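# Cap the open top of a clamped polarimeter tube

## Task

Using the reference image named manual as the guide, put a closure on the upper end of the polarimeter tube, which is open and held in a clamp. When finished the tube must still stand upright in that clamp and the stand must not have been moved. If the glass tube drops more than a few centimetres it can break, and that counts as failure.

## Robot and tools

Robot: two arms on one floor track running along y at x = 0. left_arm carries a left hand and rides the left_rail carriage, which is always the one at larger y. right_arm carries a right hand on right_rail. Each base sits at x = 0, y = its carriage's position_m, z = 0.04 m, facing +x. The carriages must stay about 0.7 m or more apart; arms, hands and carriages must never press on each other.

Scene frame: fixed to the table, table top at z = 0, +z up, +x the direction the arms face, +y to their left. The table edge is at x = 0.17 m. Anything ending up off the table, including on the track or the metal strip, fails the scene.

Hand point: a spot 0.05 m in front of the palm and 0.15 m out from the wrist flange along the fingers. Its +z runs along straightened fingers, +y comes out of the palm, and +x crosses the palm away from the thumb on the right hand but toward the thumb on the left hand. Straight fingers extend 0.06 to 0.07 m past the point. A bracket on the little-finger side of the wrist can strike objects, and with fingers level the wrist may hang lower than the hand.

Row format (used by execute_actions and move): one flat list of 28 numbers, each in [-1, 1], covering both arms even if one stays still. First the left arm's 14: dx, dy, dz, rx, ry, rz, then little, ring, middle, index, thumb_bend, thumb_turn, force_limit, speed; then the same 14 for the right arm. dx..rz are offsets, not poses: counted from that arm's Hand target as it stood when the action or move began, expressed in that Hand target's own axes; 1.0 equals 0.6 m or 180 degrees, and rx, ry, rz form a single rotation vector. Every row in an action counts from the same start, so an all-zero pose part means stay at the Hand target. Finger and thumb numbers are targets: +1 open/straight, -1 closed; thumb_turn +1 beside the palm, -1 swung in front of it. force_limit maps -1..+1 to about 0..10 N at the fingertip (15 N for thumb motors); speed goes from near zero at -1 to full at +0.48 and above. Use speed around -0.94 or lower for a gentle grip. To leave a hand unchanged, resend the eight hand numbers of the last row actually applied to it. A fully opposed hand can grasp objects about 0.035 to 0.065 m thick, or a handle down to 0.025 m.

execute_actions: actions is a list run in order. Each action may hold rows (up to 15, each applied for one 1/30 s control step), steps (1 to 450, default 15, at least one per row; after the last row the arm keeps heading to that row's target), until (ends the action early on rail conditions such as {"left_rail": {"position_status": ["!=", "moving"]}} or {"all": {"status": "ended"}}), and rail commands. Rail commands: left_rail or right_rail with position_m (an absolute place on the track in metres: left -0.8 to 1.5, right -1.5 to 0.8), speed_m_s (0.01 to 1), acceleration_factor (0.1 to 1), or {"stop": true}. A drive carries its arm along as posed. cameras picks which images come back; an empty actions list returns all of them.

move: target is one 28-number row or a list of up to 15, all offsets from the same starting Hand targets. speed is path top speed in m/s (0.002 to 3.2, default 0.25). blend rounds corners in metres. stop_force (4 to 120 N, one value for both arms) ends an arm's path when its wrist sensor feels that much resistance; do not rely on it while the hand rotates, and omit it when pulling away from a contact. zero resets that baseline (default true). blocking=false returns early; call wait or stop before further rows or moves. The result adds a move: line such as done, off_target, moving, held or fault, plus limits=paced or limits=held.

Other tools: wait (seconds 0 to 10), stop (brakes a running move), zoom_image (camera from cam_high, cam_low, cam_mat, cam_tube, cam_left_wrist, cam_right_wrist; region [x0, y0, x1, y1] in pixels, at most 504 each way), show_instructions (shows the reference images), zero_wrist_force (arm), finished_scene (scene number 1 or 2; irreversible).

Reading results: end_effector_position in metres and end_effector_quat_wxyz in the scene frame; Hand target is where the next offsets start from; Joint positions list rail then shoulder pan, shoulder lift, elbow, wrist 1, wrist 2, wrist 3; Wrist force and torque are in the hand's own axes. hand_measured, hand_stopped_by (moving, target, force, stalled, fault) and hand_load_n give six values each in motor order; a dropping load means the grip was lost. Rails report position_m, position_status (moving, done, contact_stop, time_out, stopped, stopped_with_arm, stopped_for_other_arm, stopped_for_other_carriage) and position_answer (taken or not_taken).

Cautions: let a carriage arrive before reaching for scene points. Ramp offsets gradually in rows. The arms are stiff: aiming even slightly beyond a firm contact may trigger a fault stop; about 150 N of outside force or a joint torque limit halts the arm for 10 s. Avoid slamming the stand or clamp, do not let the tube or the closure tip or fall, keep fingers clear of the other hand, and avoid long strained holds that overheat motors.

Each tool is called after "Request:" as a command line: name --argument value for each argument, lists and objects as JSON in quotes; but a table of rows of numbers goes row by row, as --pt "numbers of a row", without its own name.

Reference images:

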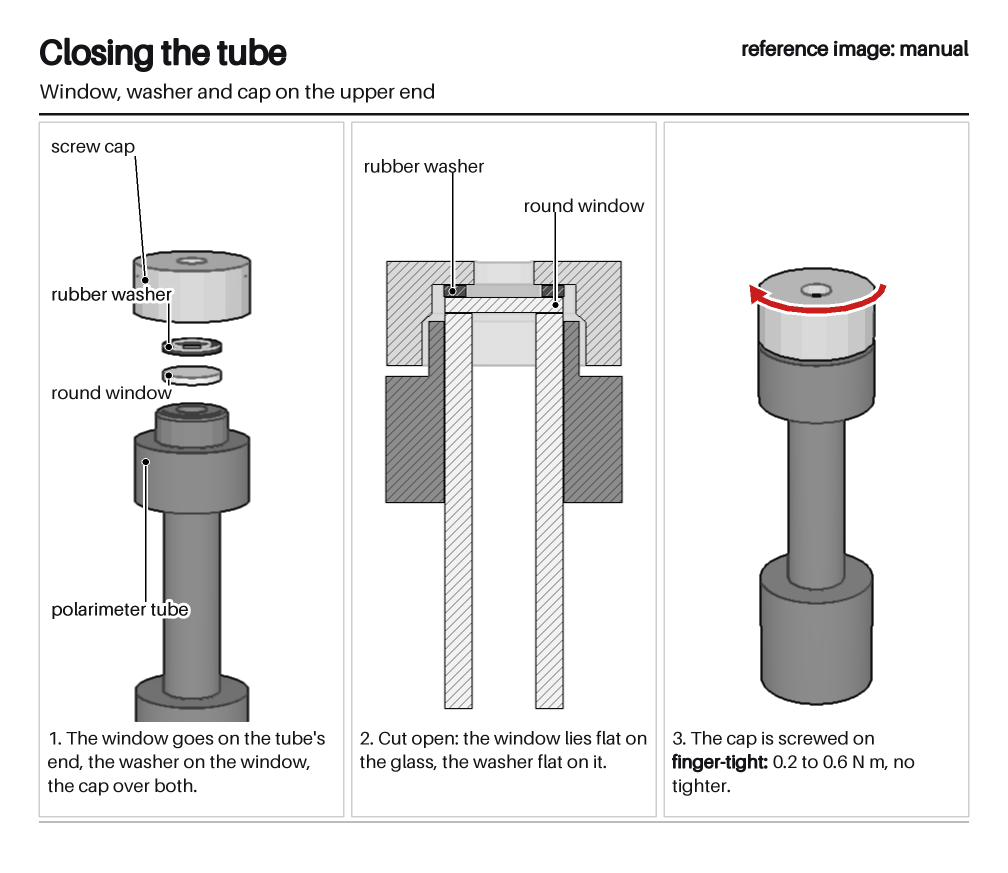

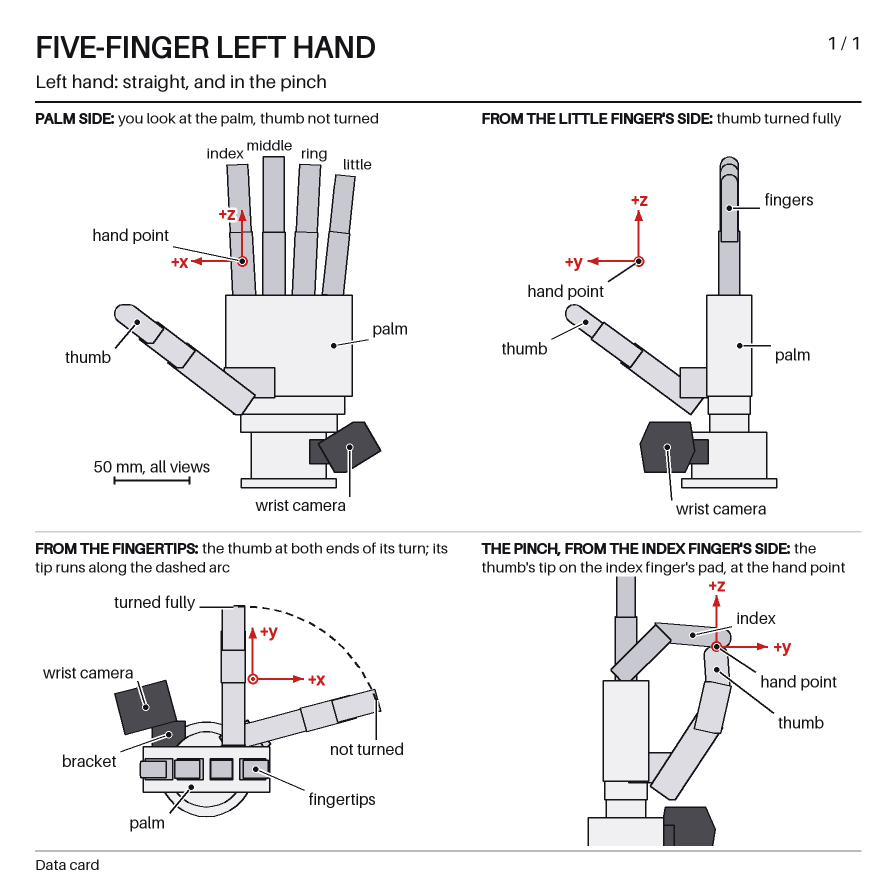

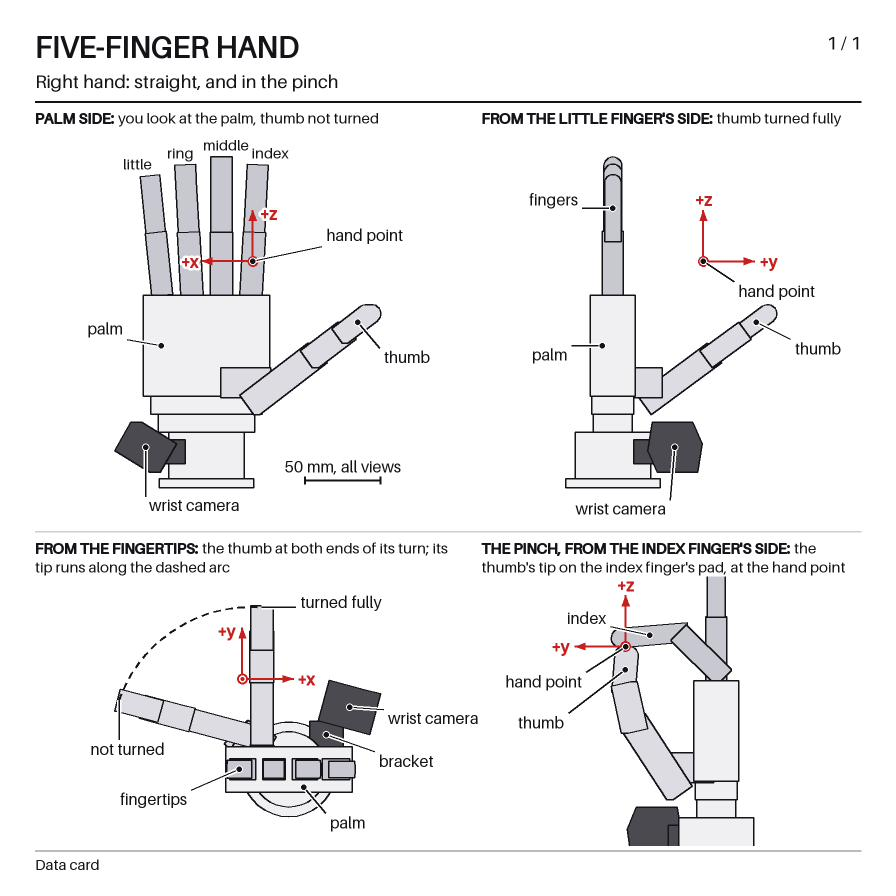

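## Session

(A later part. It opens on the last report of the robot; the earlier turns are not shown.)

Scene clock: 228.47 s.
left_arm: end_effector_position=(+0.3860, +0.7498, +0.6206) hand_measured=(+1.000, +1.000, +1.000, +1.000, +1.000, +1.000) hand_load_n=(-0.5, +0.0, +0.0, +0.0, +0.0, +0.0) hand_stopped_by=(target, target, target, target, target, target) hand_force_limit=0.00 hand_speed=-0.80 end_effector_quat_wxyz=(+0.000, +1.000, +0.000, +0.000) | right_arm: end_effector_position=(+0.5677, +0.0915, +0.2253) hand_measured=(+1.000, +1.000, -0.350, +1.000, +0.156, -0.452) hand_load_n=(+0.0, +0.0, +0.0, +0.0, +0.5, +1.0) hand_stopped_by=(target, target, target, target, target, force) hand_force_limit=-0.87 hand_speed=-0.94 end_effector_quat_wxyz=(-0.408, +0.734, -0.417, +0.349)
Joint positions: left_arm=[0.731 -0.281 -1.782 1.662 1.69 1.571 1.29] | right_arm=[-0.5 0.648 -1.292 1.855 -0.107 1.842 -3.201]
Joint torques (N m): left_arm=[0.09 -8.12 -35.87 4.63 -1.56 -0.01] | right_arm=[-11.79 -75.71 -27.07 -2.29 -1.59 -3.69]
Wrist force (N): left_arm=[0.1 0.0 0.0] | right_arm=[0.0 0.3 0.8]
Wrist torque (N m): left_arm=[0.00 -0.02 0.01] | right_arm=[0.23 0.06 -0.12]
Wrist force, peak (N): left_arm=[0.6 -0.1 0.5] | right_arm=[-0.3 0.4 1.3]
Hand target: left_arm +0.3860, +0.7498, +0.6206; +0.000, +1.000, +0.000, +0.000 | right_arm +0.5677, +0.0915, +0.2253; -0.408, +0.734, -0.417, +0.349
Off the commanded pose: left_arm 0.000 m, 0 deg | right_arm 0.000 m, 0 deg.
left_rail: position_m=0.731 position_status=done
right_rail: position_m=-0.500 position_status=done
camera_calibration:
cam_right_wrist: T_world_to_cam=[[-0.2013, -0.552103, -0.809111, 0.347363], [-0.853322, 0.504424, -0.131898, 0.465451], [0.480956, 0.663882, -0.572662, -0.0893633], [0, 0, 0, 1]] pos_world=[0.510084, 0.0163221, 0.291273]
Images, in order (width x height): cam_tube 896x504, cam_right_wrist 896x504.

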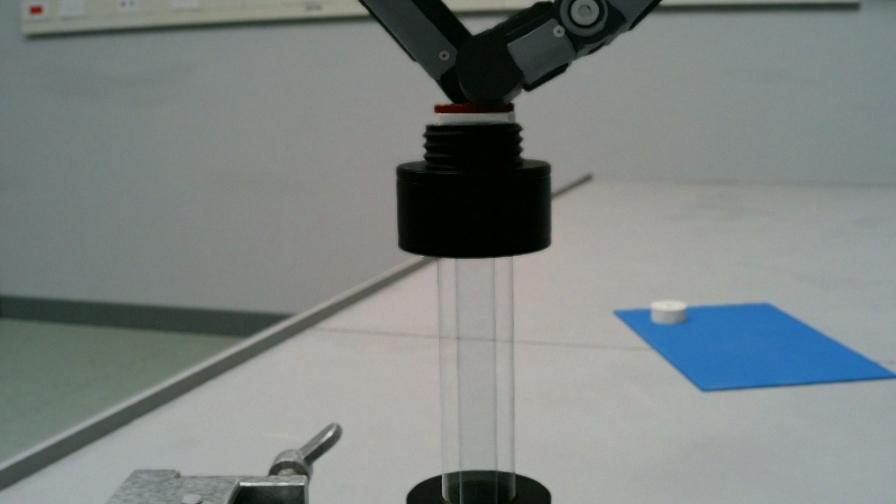

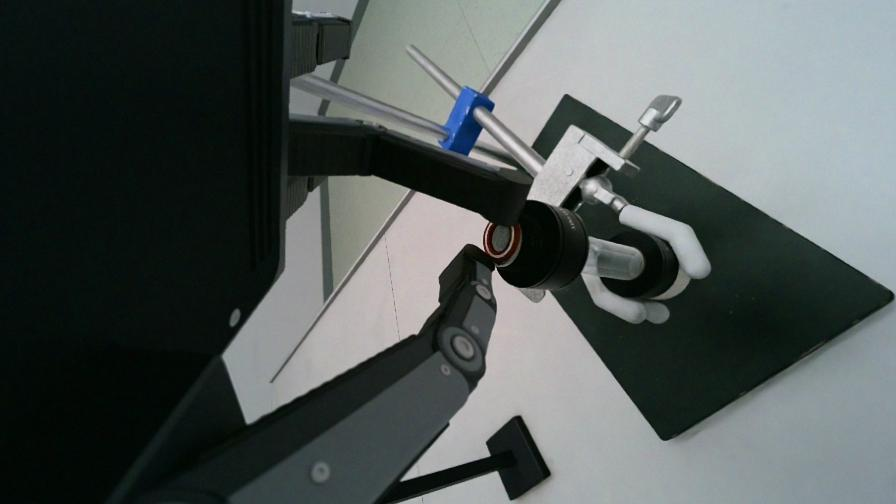

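Request:
execute_actions --actions '[{"rows": [[0,0,0,0,0,0,1,1,1,1,1,1,0,-0.8,0,0,0,0,0,0,1,1,-0.35,1,0.155,-0.4,-0.87,-0.97]], "steps": 30}]' --cameras '["cam_right_wrist", "cam_tube"]'

Request:
zoom_image --camera "cam_right_wrist" --region '[460, 200, 560, 285]'

Request:
zoom_image --camera "cam_tube" --region '[420, 80, 540, 150]'

Scene clock: 230.13 s.
left_arm: end_effector_position=(+0.3860, +0.7498, +0.6206) hand_measured=(+1.000, +1.000, +1.000, +1.000, +1.000, +1.000) hand_load_n=(+0.0, +0.0, +0.0, +0.0, +0.0, +0.0) hand_stopped_by=(target, target, target, target, target, target) hand_force_limit=0.00 hand_speed=-0.80 end_effector_quat_wxyz=(+0.000, +1.000, +0.000, +0.000) | right_arm: end_effector_position=(+0.5677, +0.0915, +0.2253) hand_measured=(+1.000, +1.000, -0.350, +1.000, +0.156, -0.400) hand_load_n=(+0.0, +0.0, +0.0, +0.0, +0.0, +0.0) hand_stopped_by=(target, target, target, target, target, target) hand_force_limit=-0.87 hand_speed=-0.97 end_effector_quat_wxyz=(-0.408, +0.734, -0.417, +0.349)
Joint positions: left_arm=[0.731 -0.281 -1.782 1.662 1.69 1.571 1.29] | right_arm=[-0.5 0.648 -1.292 1.855 -0.107 1.842 -3.201]
Joint torques (N m): left_arm=[0.94 -9.89 -36.57 4.66 -1.3 0.29] | right_arm=[-14.09 -76.24 -28.05 -2.72 -2.26 -3.7]
Wrist force (N): left_arm=[0.1 0.0 0.4] | right_arm=[-0.2 0.0 0.9]
Wrist torque (N m): left_arm=[-0.03 0.01 0.00] | right_arm=[0.18 0.09 -0.15]
Wrist force, peak (N): left_arm=[0.4 0.0 0.6] | right_arm=[-0.2 -0.1 1.3]
Hand target: left_arm +0.3860, +0.7498, +0.6206; +0.000, +1.000, +0.000, +0.000 | right_arm +0.5677, +0.0915, +0.2253; -0.408, +0.734, -0.417, +0.349
Off the commanded pose: left_arm 0.000 m, 0 deg | right_arm 0.000 m, 0 deg.
left_rail: position_m=0.731 position_status=done
right_rail: position_m=-0.500 position_status=done
camera_calibration:
cam_right_wrist: T_world_to_cam=[[-0.2013, -0.552103, -0.809111, 0.347363], [-0.853322, 0.504424, -0.131898, 0.465451], [0.480956, 0.663882, -0.572662, -0.0893633], [0, 0, 0, 1]] pos_world=[0.510084, 0.0163221, 0.291273]
Images, in order (width x height): cam_tube 896x504, cam_right_wrist 896x504.

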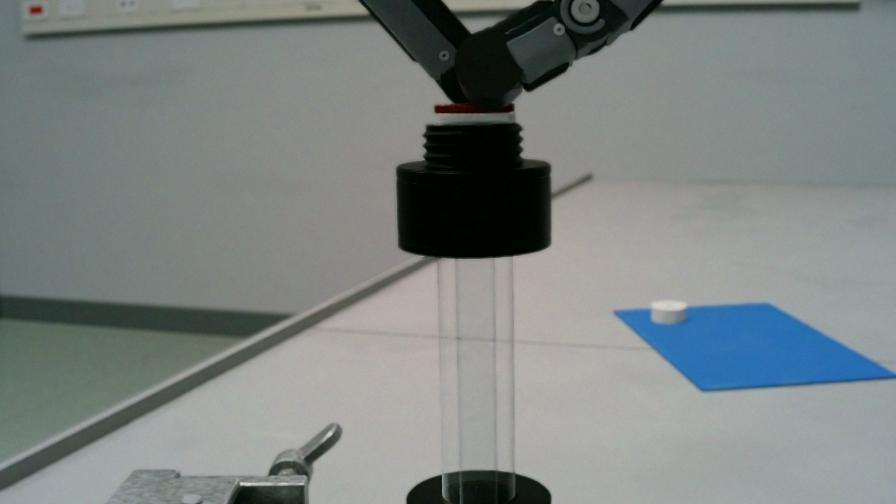

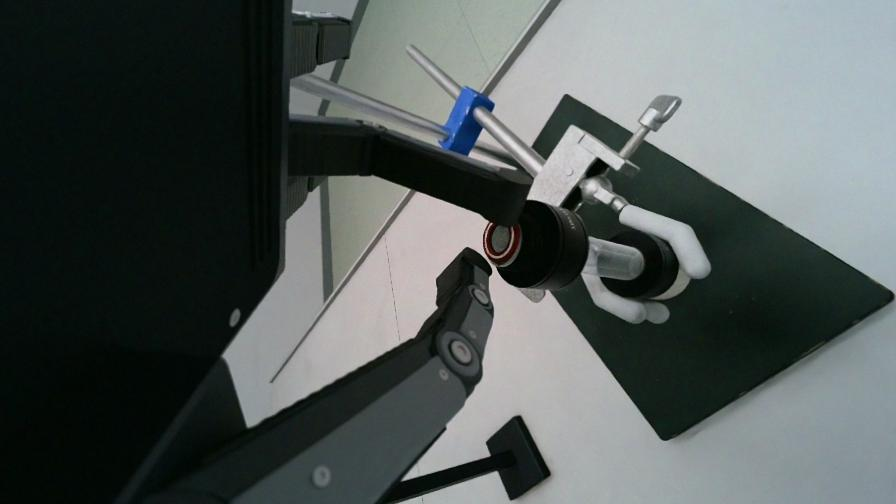

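Scaled by 5.040.

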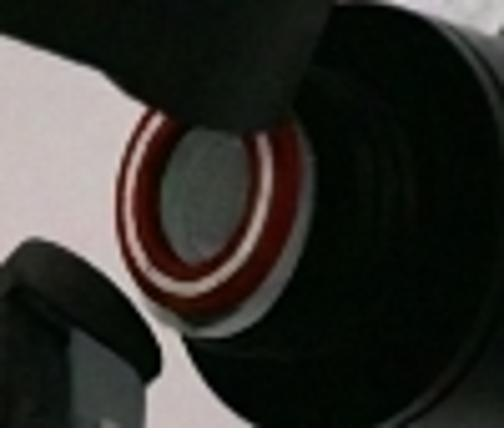

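Scaled by 4.200.

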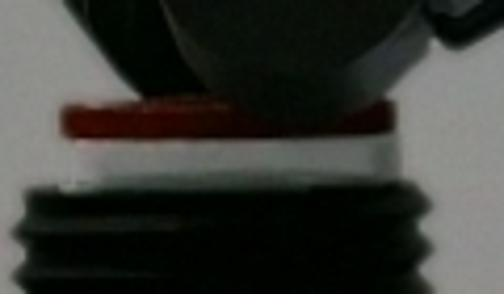

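Request:
move --pt "0 0 0 0 0 0 1 1 1 1 1 1 0 -0.8 0 0 0 0 0 0 1 1 -0.35 1 0.155 -0.25 -0.8 -0.9" --pt "0 0 0 0 0 0 1 1 1 1 1 1 0 -0.8 0.005 0.0007 0.0004 0 0 0 1 1 -0.35 1 0.155 -0.25 -0.8 -0.9" --pt "0 0 0 0 0 0 1 1 1 1 1 1 0 -0.8 0.0136 -0.0438 -0.0207 0 0 0 1 1 -0.35 1 0.155 -0.25 -0.8 -0.9" --pt "0 0 0 0 0 0 1 1 1 1 1 1 0 -0.8 0.037 -0.0865 -0.0585 -0.2626 0.0231 -0.1553 1 1 -0.35 1 0.155 -0.25 -0.8 -0.9" --speed '[0.02, 0.01, 0.06, 0.25]' --cameras '["cam_right_wrist", "cam_tube"]'

Request:
zoom_image --camera "cam_right_wrist" --region '[415, 215, 485, 285]'

Scene clock: 235.83 s.
left_arm: end_effector_position=(+0.3860, +0.7498, +0.6206) hand_measured=(+1.000, +1.000, +1.000, +1.000, +1.000, +1.000) hand_load_n=(+0.0, +0.5, +0.0, +0.0, +0.0, +0.0) hand_stopped_by=(target, target, target, target, target, target) hand_force_limit=0.00 hand_speed=-0.80 end_effector_quat_wxyz=(+0.000, +1.000, +0.000, +0.000) | right_arm: end_effector_position=(+0.5638, +0.0773, +0.2902) hand_measured=(+1.000, +1.000, -0.350, +1.000, +0.156, -0.250) hand_load_n=(+0.0, +0.0, +0.0, +0.0, +0.0, +0.0) hand_stopped_by=(target, target, target, target, target, target) hand_force_limit=-0.80 hand_speed=-0.90 end_effector_quat_wxyz=(+0.025, +0.898, -0.350, +0.265)
Joint positions: left_arm=[0.731 -0.281 -1.782 1.662 1.69 1.571 1.29] | right_arm=[-0.5 0.717 -0.912 1.152 1.108 2.066 -3.309]
Joint torques (N m): left_arm=[0.38 -7.39 -36.17 4.57 -1.56 -0.28] | right_arm=[8.57 -69.99 -43.12 6.2 3.8 3.53]
Wrist force (N): left_arm=[0.3 0.0 0.3] | right_arm=[0.9 0.1 -0.2]
Wrist torque (N m): left_arm=[-0.02 -0.04 0.02] | right_arm=[0.06 -0.10 -0.23]
Wrist force, peak (N): left_arm=[0.6 -0.3 0.6] | right_arm=[-0.2 0.8 1.4]
Hand target: left_arm +0.3860, +0.7498, +0.6206; +0.000, +1.000, +0.000, +0.000 | right_arm +0.5638, +0.0773, +0.2902; +0.025, +0.898, -0.350, +0.265
Off the commanded pose: left_arm 0.000 m, 0 deg | right_arm 0.000 m, 0 deg.
left_rail: position_m=0.731 position_status=done
right_rail: position_m=-0.500 position_status=done
move: done
camera_calibration:
cam_right_wrist: T_world_to_cam=[[-0.448679, -0.893693, -0.000502984, 0.322522], [-0.893692, 0.448678, 0.00194957, 0.46613], [-0.00151664, 0.00132425, -0.999998, 0.406313], [0, 0, 0, 1]] pos_world=[0.561901, 0.0785552, 0.405566]
Images, in order (width x height): cam_tube 896x504, cam_right_wrist 896x504.

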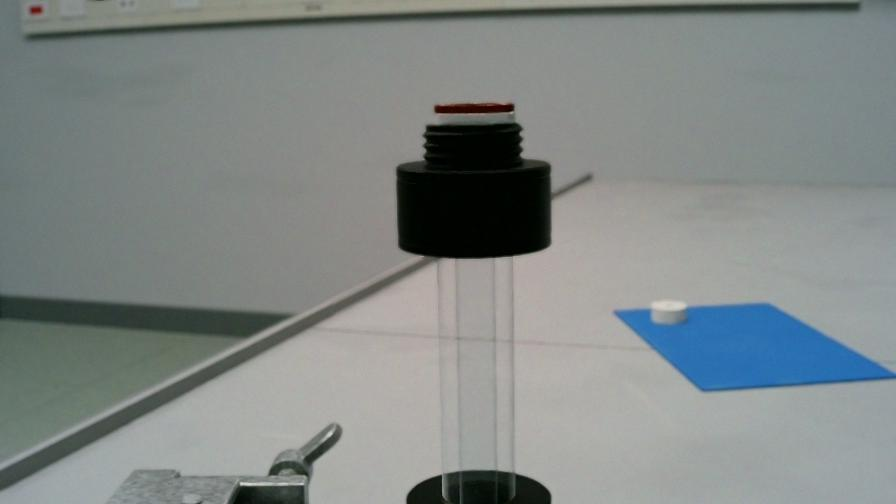

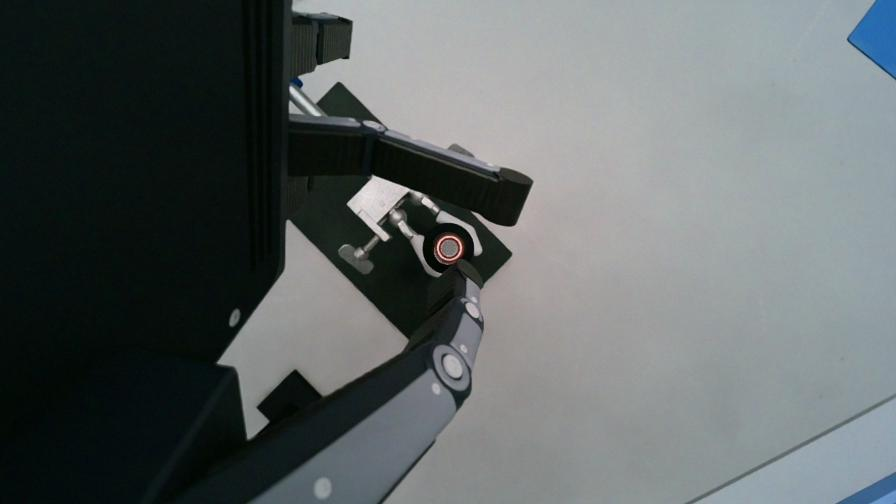

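Scaled by 7.200.

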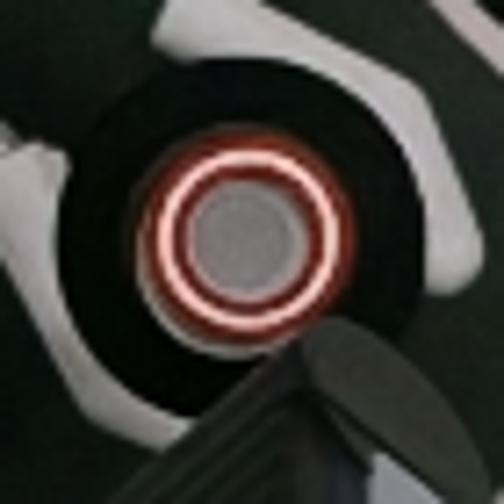

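Request:
zoom_image --camera "cam_right_wrist" --region '[425, 225, 475, 275]'

Request:
zoom_image --camera "cam_tube" --region '[420, 90, 530, 140]'

Scaled by 10.080.

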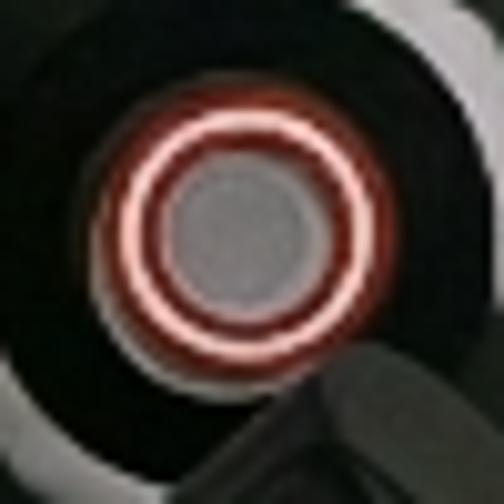

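Scaled by 4.582.

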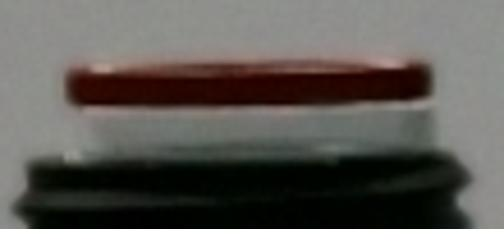

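Request:
move --target '[0,0,0,0,0,0,1,1,1,1,1,1,0,-0.8,-0.0428,-0.0102,0.055,0.2837,-0.0567,0.1132,1,1,-0.35,1,0.155,-0.2,-0.8,-0.9]' --speed 0.25 --cameras '["cam_right_wrist", "cam_tube"]'

Request:
zoom_image --camera "cam_right_wrist" --region '[480, 190, 620, 310]'

Scene clock: 241.37 s.
left_arm: end_effector_position=(+0.3860, +0.7498, +0.6206) hand_measured=(+1.000, +1.000, +1.000, +1.000, +1.000, +1.000) hand_load_n=(+0.0, +0.0, +0.0, -0.5, +0.0, +0.0) hand_stopped_by=(target, target, target, target, target, target) hand_force_limit=0.00 hand_speed=-0.80 end_effector_quat_wxyz=(+0.000, +1.000, +0.000, +0.000) | right_arm: end_effector_position=(+0.5671, +0.0901, +0.2500) hand_measured=(+1.000, +1.000, -0.350, +1.000, +0.156, -0.200) hand_load_n=(+0.0, +0.0, +0.0, +0.0, +0.0, +0.0) hand_stopped_by=(target, target, target, target, target, target) hand_force_limit=-0.80 hand_speed=-0.90 end_effector_quat_wxyz=(-0.437, +0.767, -0.351, +0.311)
Joint positions: left_arm=[0.731 -0.281 -1.782 1.662 1.69 1.571 1.29] | right_arm=[-0.5 0.584 -1.341 1.867 -0.088 1.626 -3.305]
Joint torques (N m): left_arm=[1.86 -9.84 -36.66 4.44 -1.54 -0.3] | right_arm=[-14.57 -70.76 -28.81 -2.79 -2.51 3.51]
Wrist force (N): left_arm=[0.6 0.1 0.2] | right_arm=[0.0 0.3 0.4]
Wrist torque (N m): left_arm=[0.01 -0.08 0.03] | right_arm=[0.25 0.08 -0.21]
Wrist force, peak (N): left_arm=[0.5 0.0 0.5] | right_arm=[1.0 0.0 -0.5]
Hand target: left_arm +0.3860, +0.7498, +0.6206; +0.000, +1.000, +0.000, +0.000 | right_arm +0.5671, +0.0901, +0.2500; -0.437, +0.767, -0.351, +0.311
Off the commanded pose: left_arm 0.000 m, 0 deg | right_arm 0.000 m, 0 deg.
left_rail: position_m=0.731 position_status=done
right_rail: position_m=-0.500 position_status=done
move: done
camera_calibration:
cam_right_wrist: T_world_to_cam=[[-0.102323, -0.57847, -0.80926, 0.312738], [-0.92806, 0.348376, -0.13168, 0.525352], [0.3581, 0.737568, -0.572502, -0.0109918], [0, 0, 0, 1]] pos_world=[0.523494, 0.00599721, 0.315972]
Images, in order (width x height): cam_tube 896x504, cam_right_wrist 896x504.

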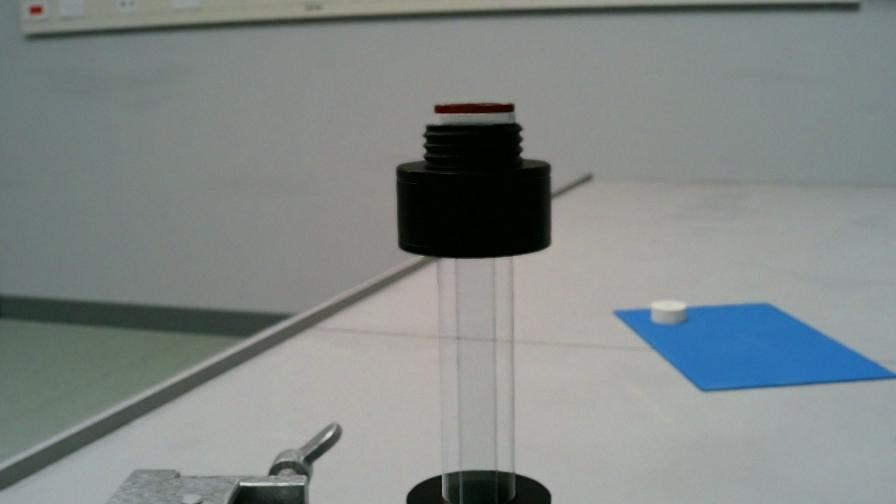

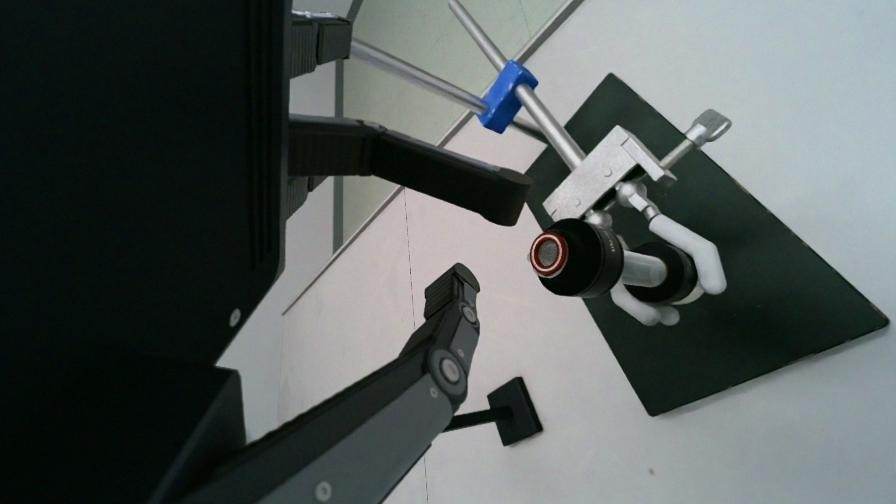

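Scaled by 3.600.

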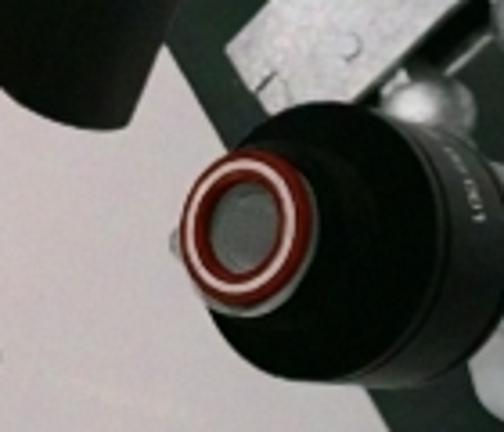

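Request:
move --target '[0,0,0,0,0,0,1,1,1,1,1,1,0,-0.8,-0.0078,0.0401,0.0191,0,0,0,1,1,-0.35,1,0.155,-0.2,-0.8,-0.9]' --speed 0.04 --cameras '["cam_right_wrist", "cam_tube"]'

Request:
zoom_image --camera "cam_right_wrist" --region '[450, 190, 570, 290]'

Request:
zoom_image --camera "cam_tube" --region '[400, 70, 560, 160]'

Scene clock: 242.83 s.
left_arm: end_effector_position=(+0.3860, +0.7498, +0.6206) hand_measured=(+1.000, +1.000, +1.000, +1.000, +1.000, +1.000) hand_load_n=(+0.0, +0.0, +0.0, +0.0, +0.0, +0.0) hand_stopped_by=(target, target, target, target, target, target) hand_force_limit=0.00 hand_speed=-0.80 end_effector_quat_wxyz=(+0.000, +1.000, +0.000, +0.000) | right_arm: end_effector_position=(+0.5671, +0.0901, +0.2231) hand_measured=(+1.000, +1.000, -0.350, +1.000, +0.156, -0.200) hand_load_n=(+0.0, +0.0, +0.0, +0.0, +0.0, +0.0) hand_stopped_by=(target, target, target, target, target, target) hand_force_limit=-0.80 hand_speed=-0.90 end_effector_quat_wxyz=(-0.437, +0.767, -0.351, +0.311)
Joint positions: left_arm=[0.731 -0.281 -1.782 1.662 1.69 1.571 1.29] | right_arm=[-0.5 0.584 -1.317 1.891 -0.136 1.626 -3.305]
Joint torques (N m): left_arm=[2.04 -7.7 -36.52 4.86 -1.52 0.08] | right_arm=[3.08 -34.7 -28.75 -2.87 1.53 3.51]
Wrist force (N): left_arm=[0.4 0.1 0.3] | right_arm=[-0.3 -0.3 0.7]
Wrist torque (N m): left_arm=[-0.01 -0.04 0.02] | right_arm=[0.15 0.12 -0.26]
Wrist force, peak (N): left_arm=[0.7 -0.1 0.5] | right_arm=[-0.1 -0.5 0.8]
Hand target: left_arm +0.3860, +0.7498, +0.6206; +0.000, +1.000, +0.000, +0.000 | right_arm +0.5671, +0.0902, +0.2229; -0.437, +0.767, -0.351, +0.311
Off the commanded pose: left_arm 0.000 m, 0 deg | right_arm 0.000 m, 0 deg.
left_rail: position_m=0.731 position_status=done
right_rail: position_m=-0.500 position_status=done
move: done
camera_calibration:
cam_right_wrist: T_world_to_cam=[[-0.102224, -0.578266, -0.809419, 0.291019], [-0.928075, 0.348344, -0.131655, 0.521776], [0.358088, 0.737743, -0.572283, -0.0265241], [0, 0, 0, 1]] pos_world=[0.523495, 0.00609689, 0.289072]
Images, in order (width x height): cam_tube 896x504, cam_right_wrist 896x504.

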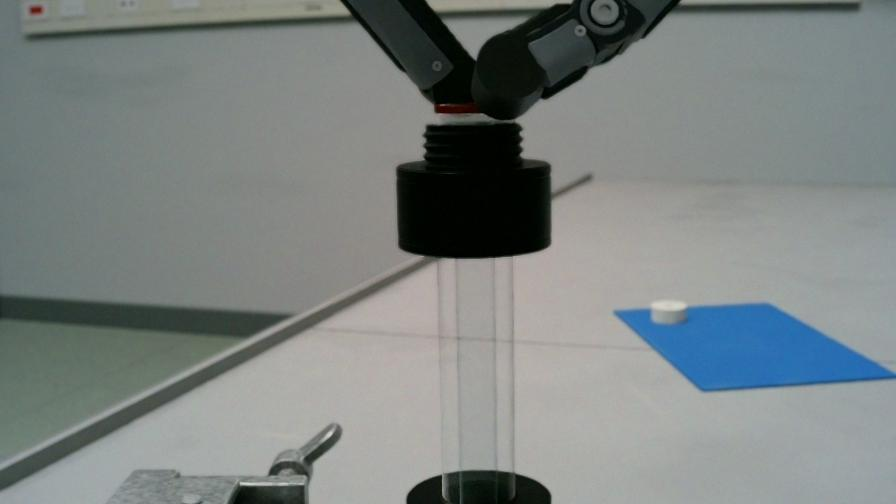

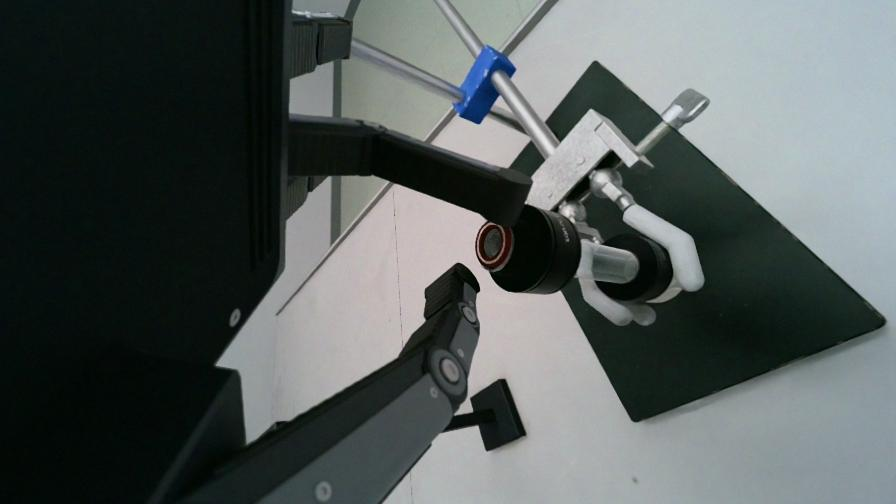

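Scaled by 4.200.

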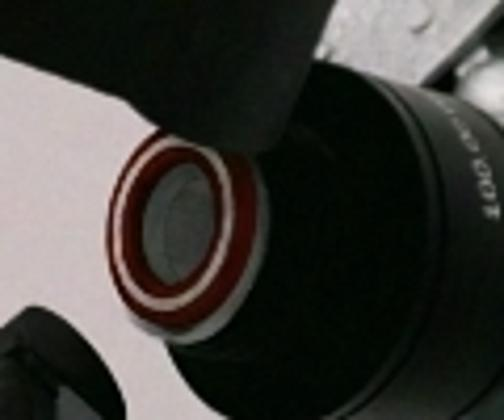

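Scaled by 3.150.

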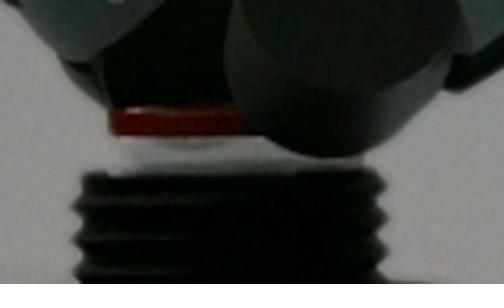

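Request:
execute_actions --actions '[{"rows": [[0,0,0,0,0,0,1,1,1,1,1,1,0,-0.8,-0.0041,-0.0008,0.0001,0,0,0,1,1,-0.35,1,0.155,-0.2,-0.8,-0.9]], "steps": 20},{"rows": [[0,0,0,0,0,0,1,1,1,1,1,1,0,-0.8,0,0,0,0,0,0,1,1,-0.35,1,0.155,-0.7,-0.87,-0.93]], "steps": 70}]' --cameras '["cam_right_wrist", "cam_tube"]'

Request:
zoom_image --camera "cam_right_wrist" --region '[450, 190, 570, 290]'

Request:
zoom_image --camera "cam_tube" --region '[400, 70, 560, 160]'

Scene clock: 246.60 s.
left_arm: end_effector_position=(+0.3860, +0.7498, +0.6206) hand_measured=(+1.000, +1.000, +1.000, +1.000, +1.000, +1.000) hand_load_n=(+0.0, +0.0, +0.0, +0.0, +0.0, +0.0) hand_stopped_by=(target, target, target, target, target, target) hand_force_limit=0.00 hand_speed=-0.80 end_effector_quat_wxyz=(+0.000, +1.000, +0.000, +0.000) | right_arm: end_effector_position=(+0.5659, +0.0924, +0.2229) hand_measured=(+1.000, +1.000, -0.350, +1.000, +0.156, -0.424) hand_load_n=(+0.0, +0.0, +0.0, +0.0, +0.5, +1.0) hand_stopped_by=(target, target, target, target, target, force) hand_force_limit=-0.87 hand_speed=-0.93 end_effector_quat_wxyz=(-0.437, +0.767, -0.351, +0.311)
Joint positions: left_arm=[0.731 -0.281 -1.782 1.662 1.69 1.571 1.29] | right_arm=[-0.5 0.588 -1.315 1.889 -0.136 1.63 -3.303]
Joint torques (N m): left_arm=[2.65 -7.12 -37.11 4.43 -1.49 -0.05] | right_arm=[4.3 -37.34 -40.47 2.78 2.81 3.56]
Wrist force (N): left_arm=[0.5 -0.1 0.1] | right_arm=[-0.1 0.0 0.5]
Wrist torque (N m): left_arm=[-0.01 -0.08 0.03] | right_arm=[0.21 0.10 -0.24]
Wrist force, peak (N): left_arm=[0.8 0.1 0.3] | right_arm=[0.2 0.0 1.0]
Hand target: left_arm +0.3860, +0.7498, +0.6206; +0.000, +1.000, +0.000, +0.000 | right_arm +0.5659, +0.0924, +0.2229; -0.437, +0.767, -0.351, +0.311
Off the commanded pose: left_arm 0.000 m, 0 deg | right_arm 0.000 m, 0 deg.
left_rail: position_m=0.731 position_status=done
right_rail: position_m=-0.500 position_status=done
camera_calibration:
cam_right_wrist: T_world_to_cam=[[-0.102224, -0.578266, -0.809419, 0.291997], [-0.928075, 0.348344, -0.131655, 0.519777], [0.358088, 0.737743, -0.572283, -0.0277961], [0, 0, 0, 1]] pos_world=[0.522195, 0.00829689, 0.288872]
Images, in order (width x height): cam_tube 896x504, cam_right_wrist 896x504.

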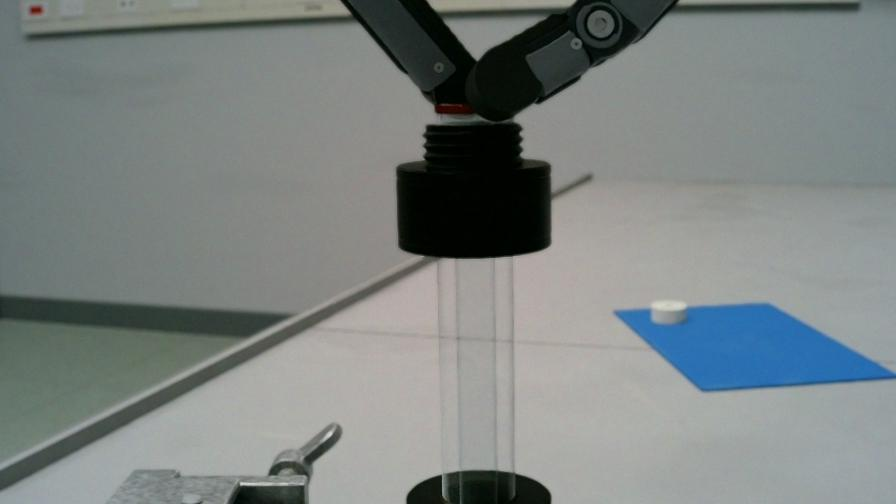

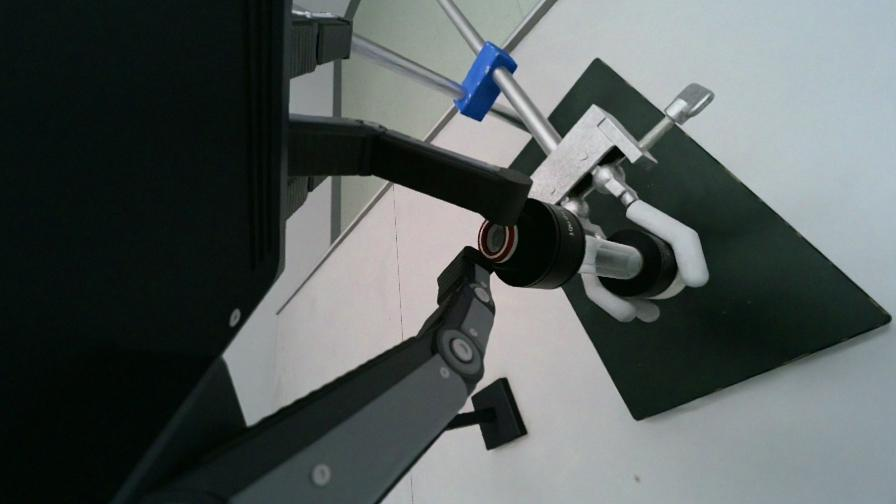

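Scaled by 4.200.

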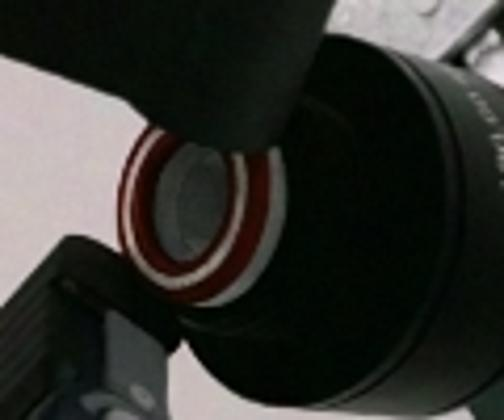

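Scaled by 3.150.

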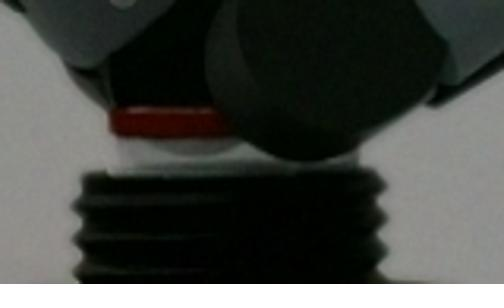

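Request:
execute_actions --actions '[{"rows": [[0,0,0,0,0,0,1,1,1,1,1,1,0,-0.8,0,0,0,0,0,0,1,1,-0.35,1,0.155,-0.39,-0.87,-0.97]], "steps": 30}]'

Request:
move --pt "0 0 0 0 0 0 1 1 1 1 1 1 0 -0.8 0 0 0 0 0 0 1 1 -0.35 1 0.155 -0.2 -0.8 -0.9" --pt "0 0 0 0 0 0 1 1 1 1 1 1 0 -0.8 0.0049 0.001 0 0 0 0 1 1 -0.35 1 0.155 -0.2 -0.8 -0.9" --pt "0 0 0 0 0 0 1 1 1 1 1 1 0 -0.8 0.0135 -0.0435 -0.0212 0 0 0 1 1 -0.35 1 0.155 -0.2 -0.8 -0.9" --pt "0 0 0 0 0 0 1 1 1 1 1 1 0 -0.8 0.04 -0.0895 -0.0607 -0.2626 0.0231 -0.1553 1 1 -0.35 1 0.155 -0.2 -0.8 -0.9" --speed '[0.02, 0.01, 0.06, 0.25]' --cameras '["cam_right_wrist", "cam_tube"]'

Request:
zoom_image --camera "cam_right_wrist" --region '[415, 215, 485, 285]'

Request:
zoom_image --camera "cam_tube" --region '[420, 90, 530, 140]'

Scene clock: 248.57 s.
left_arm: end_effector_position=(+0.3860, +0.7498, +0.6206) hand_measured=(+1.000, +1.000, +1.000, +1.000, +1.000, +1.000) hand_load_n=(+0.0, +0.0, +0.0, +0.0, -0.5, +0.0) hand_stopped_by=(target, target, target, target, target, target) hand_force_limit=0.00 hand_speed=-0.80 end_effector_quat_wxyz=(+0.000, +1.000, +0.000, +0.000) | right_arm: end_effector_position=(+0.5659, +0.0924, +0.2229) hand_measured=(+1.000, +1.000, -0.350, +1.000, +0.156, -0.390) hand_load_n=(+0.0, +0.0, +0.0, +0.0, +0.0, +0.0) hand_stopped_by=(target, target, target, target, target, target) hand_force_limit=-0.87 hand_speed=-0.97 end_effector_quat_wxyz=(-0.437, +0.767, -0.351, +0.311)
Joint positions: left_arm=[0.731 -0.281 -1.782 1.662 1.69 1.571 1.29] | right_arm=[-0.5 0.588 -1.315 1.889 -0.136 1.63 -3.303]
Joint torques (N m): left_arm=[2.25 -6.09 -35.96 4.87 -1.33 -0.06] | right_arm=[8.83 -36.63 -39.97 2.8 2.7 3.33]
Wrist force (N): left_arm=[0.2 -0.4 0.1] | right_arm=[-0.1 0.0 0.8]
Wrist torque (N m): left_arm=[-0.06 -0.03 0.02] | right_arm=[0.18 0.08 -0.24]
Wrist force, peak (N): left_arm=[0.8 -0.2 0.4] | right_arm=[-0.3 -0.3 1.0]
Hand target: left_arm +0.3860, +0.7498, +0.6206; +0.000, +1.000, +0.000, +0.000 | right_arm +0.5659, +0.0924, +0.2229; -0.437, +0.767, -0.351, +0.311
Off the commanded pose: left_arm 0.000 m, 0 deg | right_arm 0.000 m, 0 deg.
left_rail: position_m=0.731 position_status=done
right_rail: position_m=-0.500 position_status=done

Scene clock: 253.90 s.
left_arm: end_effector_position=(+0.3860, +0.7498, +0.6206) hand_measured=(+1.000, +1.000, +1.000, +1.000, +1.000, +1.000) hand_load_n=(+0.0, +0.0, -0.5, +0.0, +0.0, +0.0) hand_stopped_by=(target, target, target, target, target, target) hand_force_limit=0.00 hand_speed=-0.80 end_effector_quat_wxyz=(+0.000, +1.000, +0.000, +0.000) | right_arm: end_effector_position=(+0.5650, +0.0763, +0.2902) hand_measured=(+1.000, +1.000, -0.350, +1.000, +0.156, -0.200) hand_load_n=(+0.0, +0.0, +0.0, +0.0, +0.0, +0.0) hand_stopped_by=(target, target, target, target, target, target) hand_force_limit=-0.80 hand_speed=-0.90 end_effector_quat_wxyz=(+0.002, +0.925, -0.270, +0.266)
Joint positions: left_arm=[0.731 -0.281 -1.782 1.662 1.69 1.571 1.29] | right_arm=[-0.5 0.714 -0.955 1.204 1.011 2.019 -3.501]
Joint torques (N m): left_arm=[-0.99 -6.76 -36.76 5.12 -1.73 0.09] | right_arm=[8.9 -61.34 -44.67 5.85 3.59 3.92]
Wrist force (N): left_arm=[0.1 0.0 0.4] | right_arm=[0.6 0.1 0.5]
Wrist torque (N m): left_arm=[-0.02 0.00 0.01] | right_arm=[0.06 -0.06 -0.30]
Wrist force, peak (N): left_arm=[0.7 0.1 0.7] | right_arm=[-0.1 0.2 1.1]
Hand target: left_arm +0.3860, +0.7498, +0.6206; +0.000, +1.000, +0.000, +0.000 | right_arm +0.5650, +0.0763, +0.2902; +0.002, +0.925, -0.270, +0.266
Off the commanded pose: left_arm 0.000 m, 0 deg | right_arm 0.000 m, 0 deg.
left_rail: position_m=0.731 position_status=done
right_rail: position_m=-0.500 position_status=done
move: done
camera_calibration:
cam_right_wrist: T_world_to_cam=[[-0.2864, -0.95811, -0.000981756, 0.235491], [-0.958109, 0.286398, 0.00210302, 0.516411], [-0.00173375, 0.00154293, -0.999997, 0.406521], [0, 0, 0, 1]] pos_world=[0.562928, 0.0771003, 0.405665]
Images, in order (width x height): cam_tube 896x504, cam_right_wrist 896x504.

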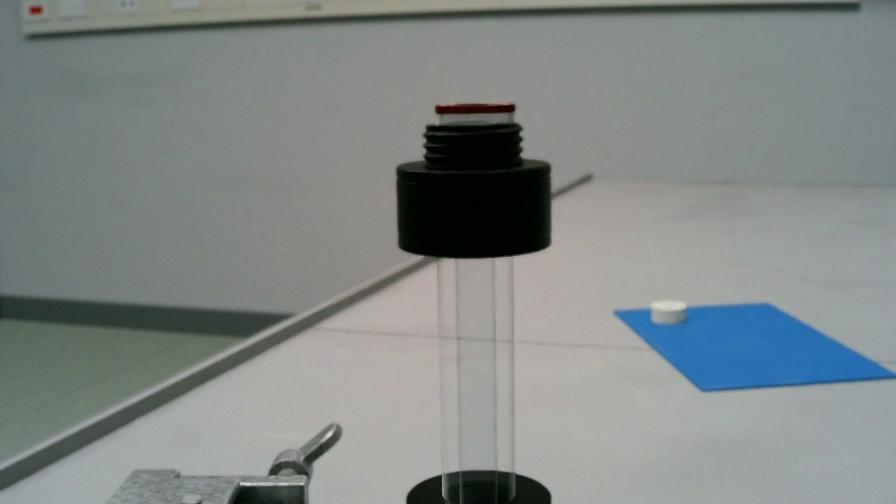

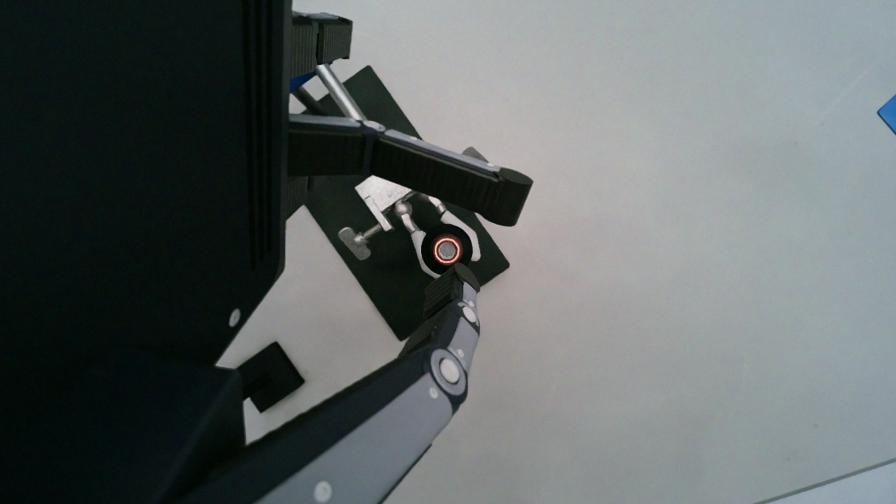

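Scaled by 7.200.

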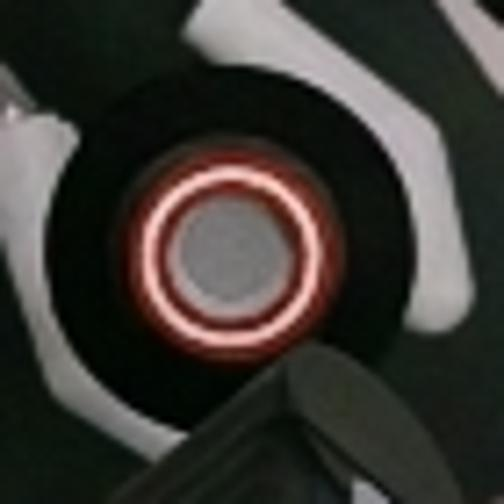

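Scaled by 4.582.

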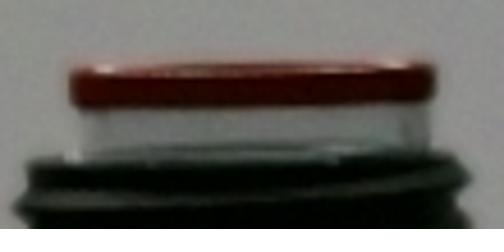

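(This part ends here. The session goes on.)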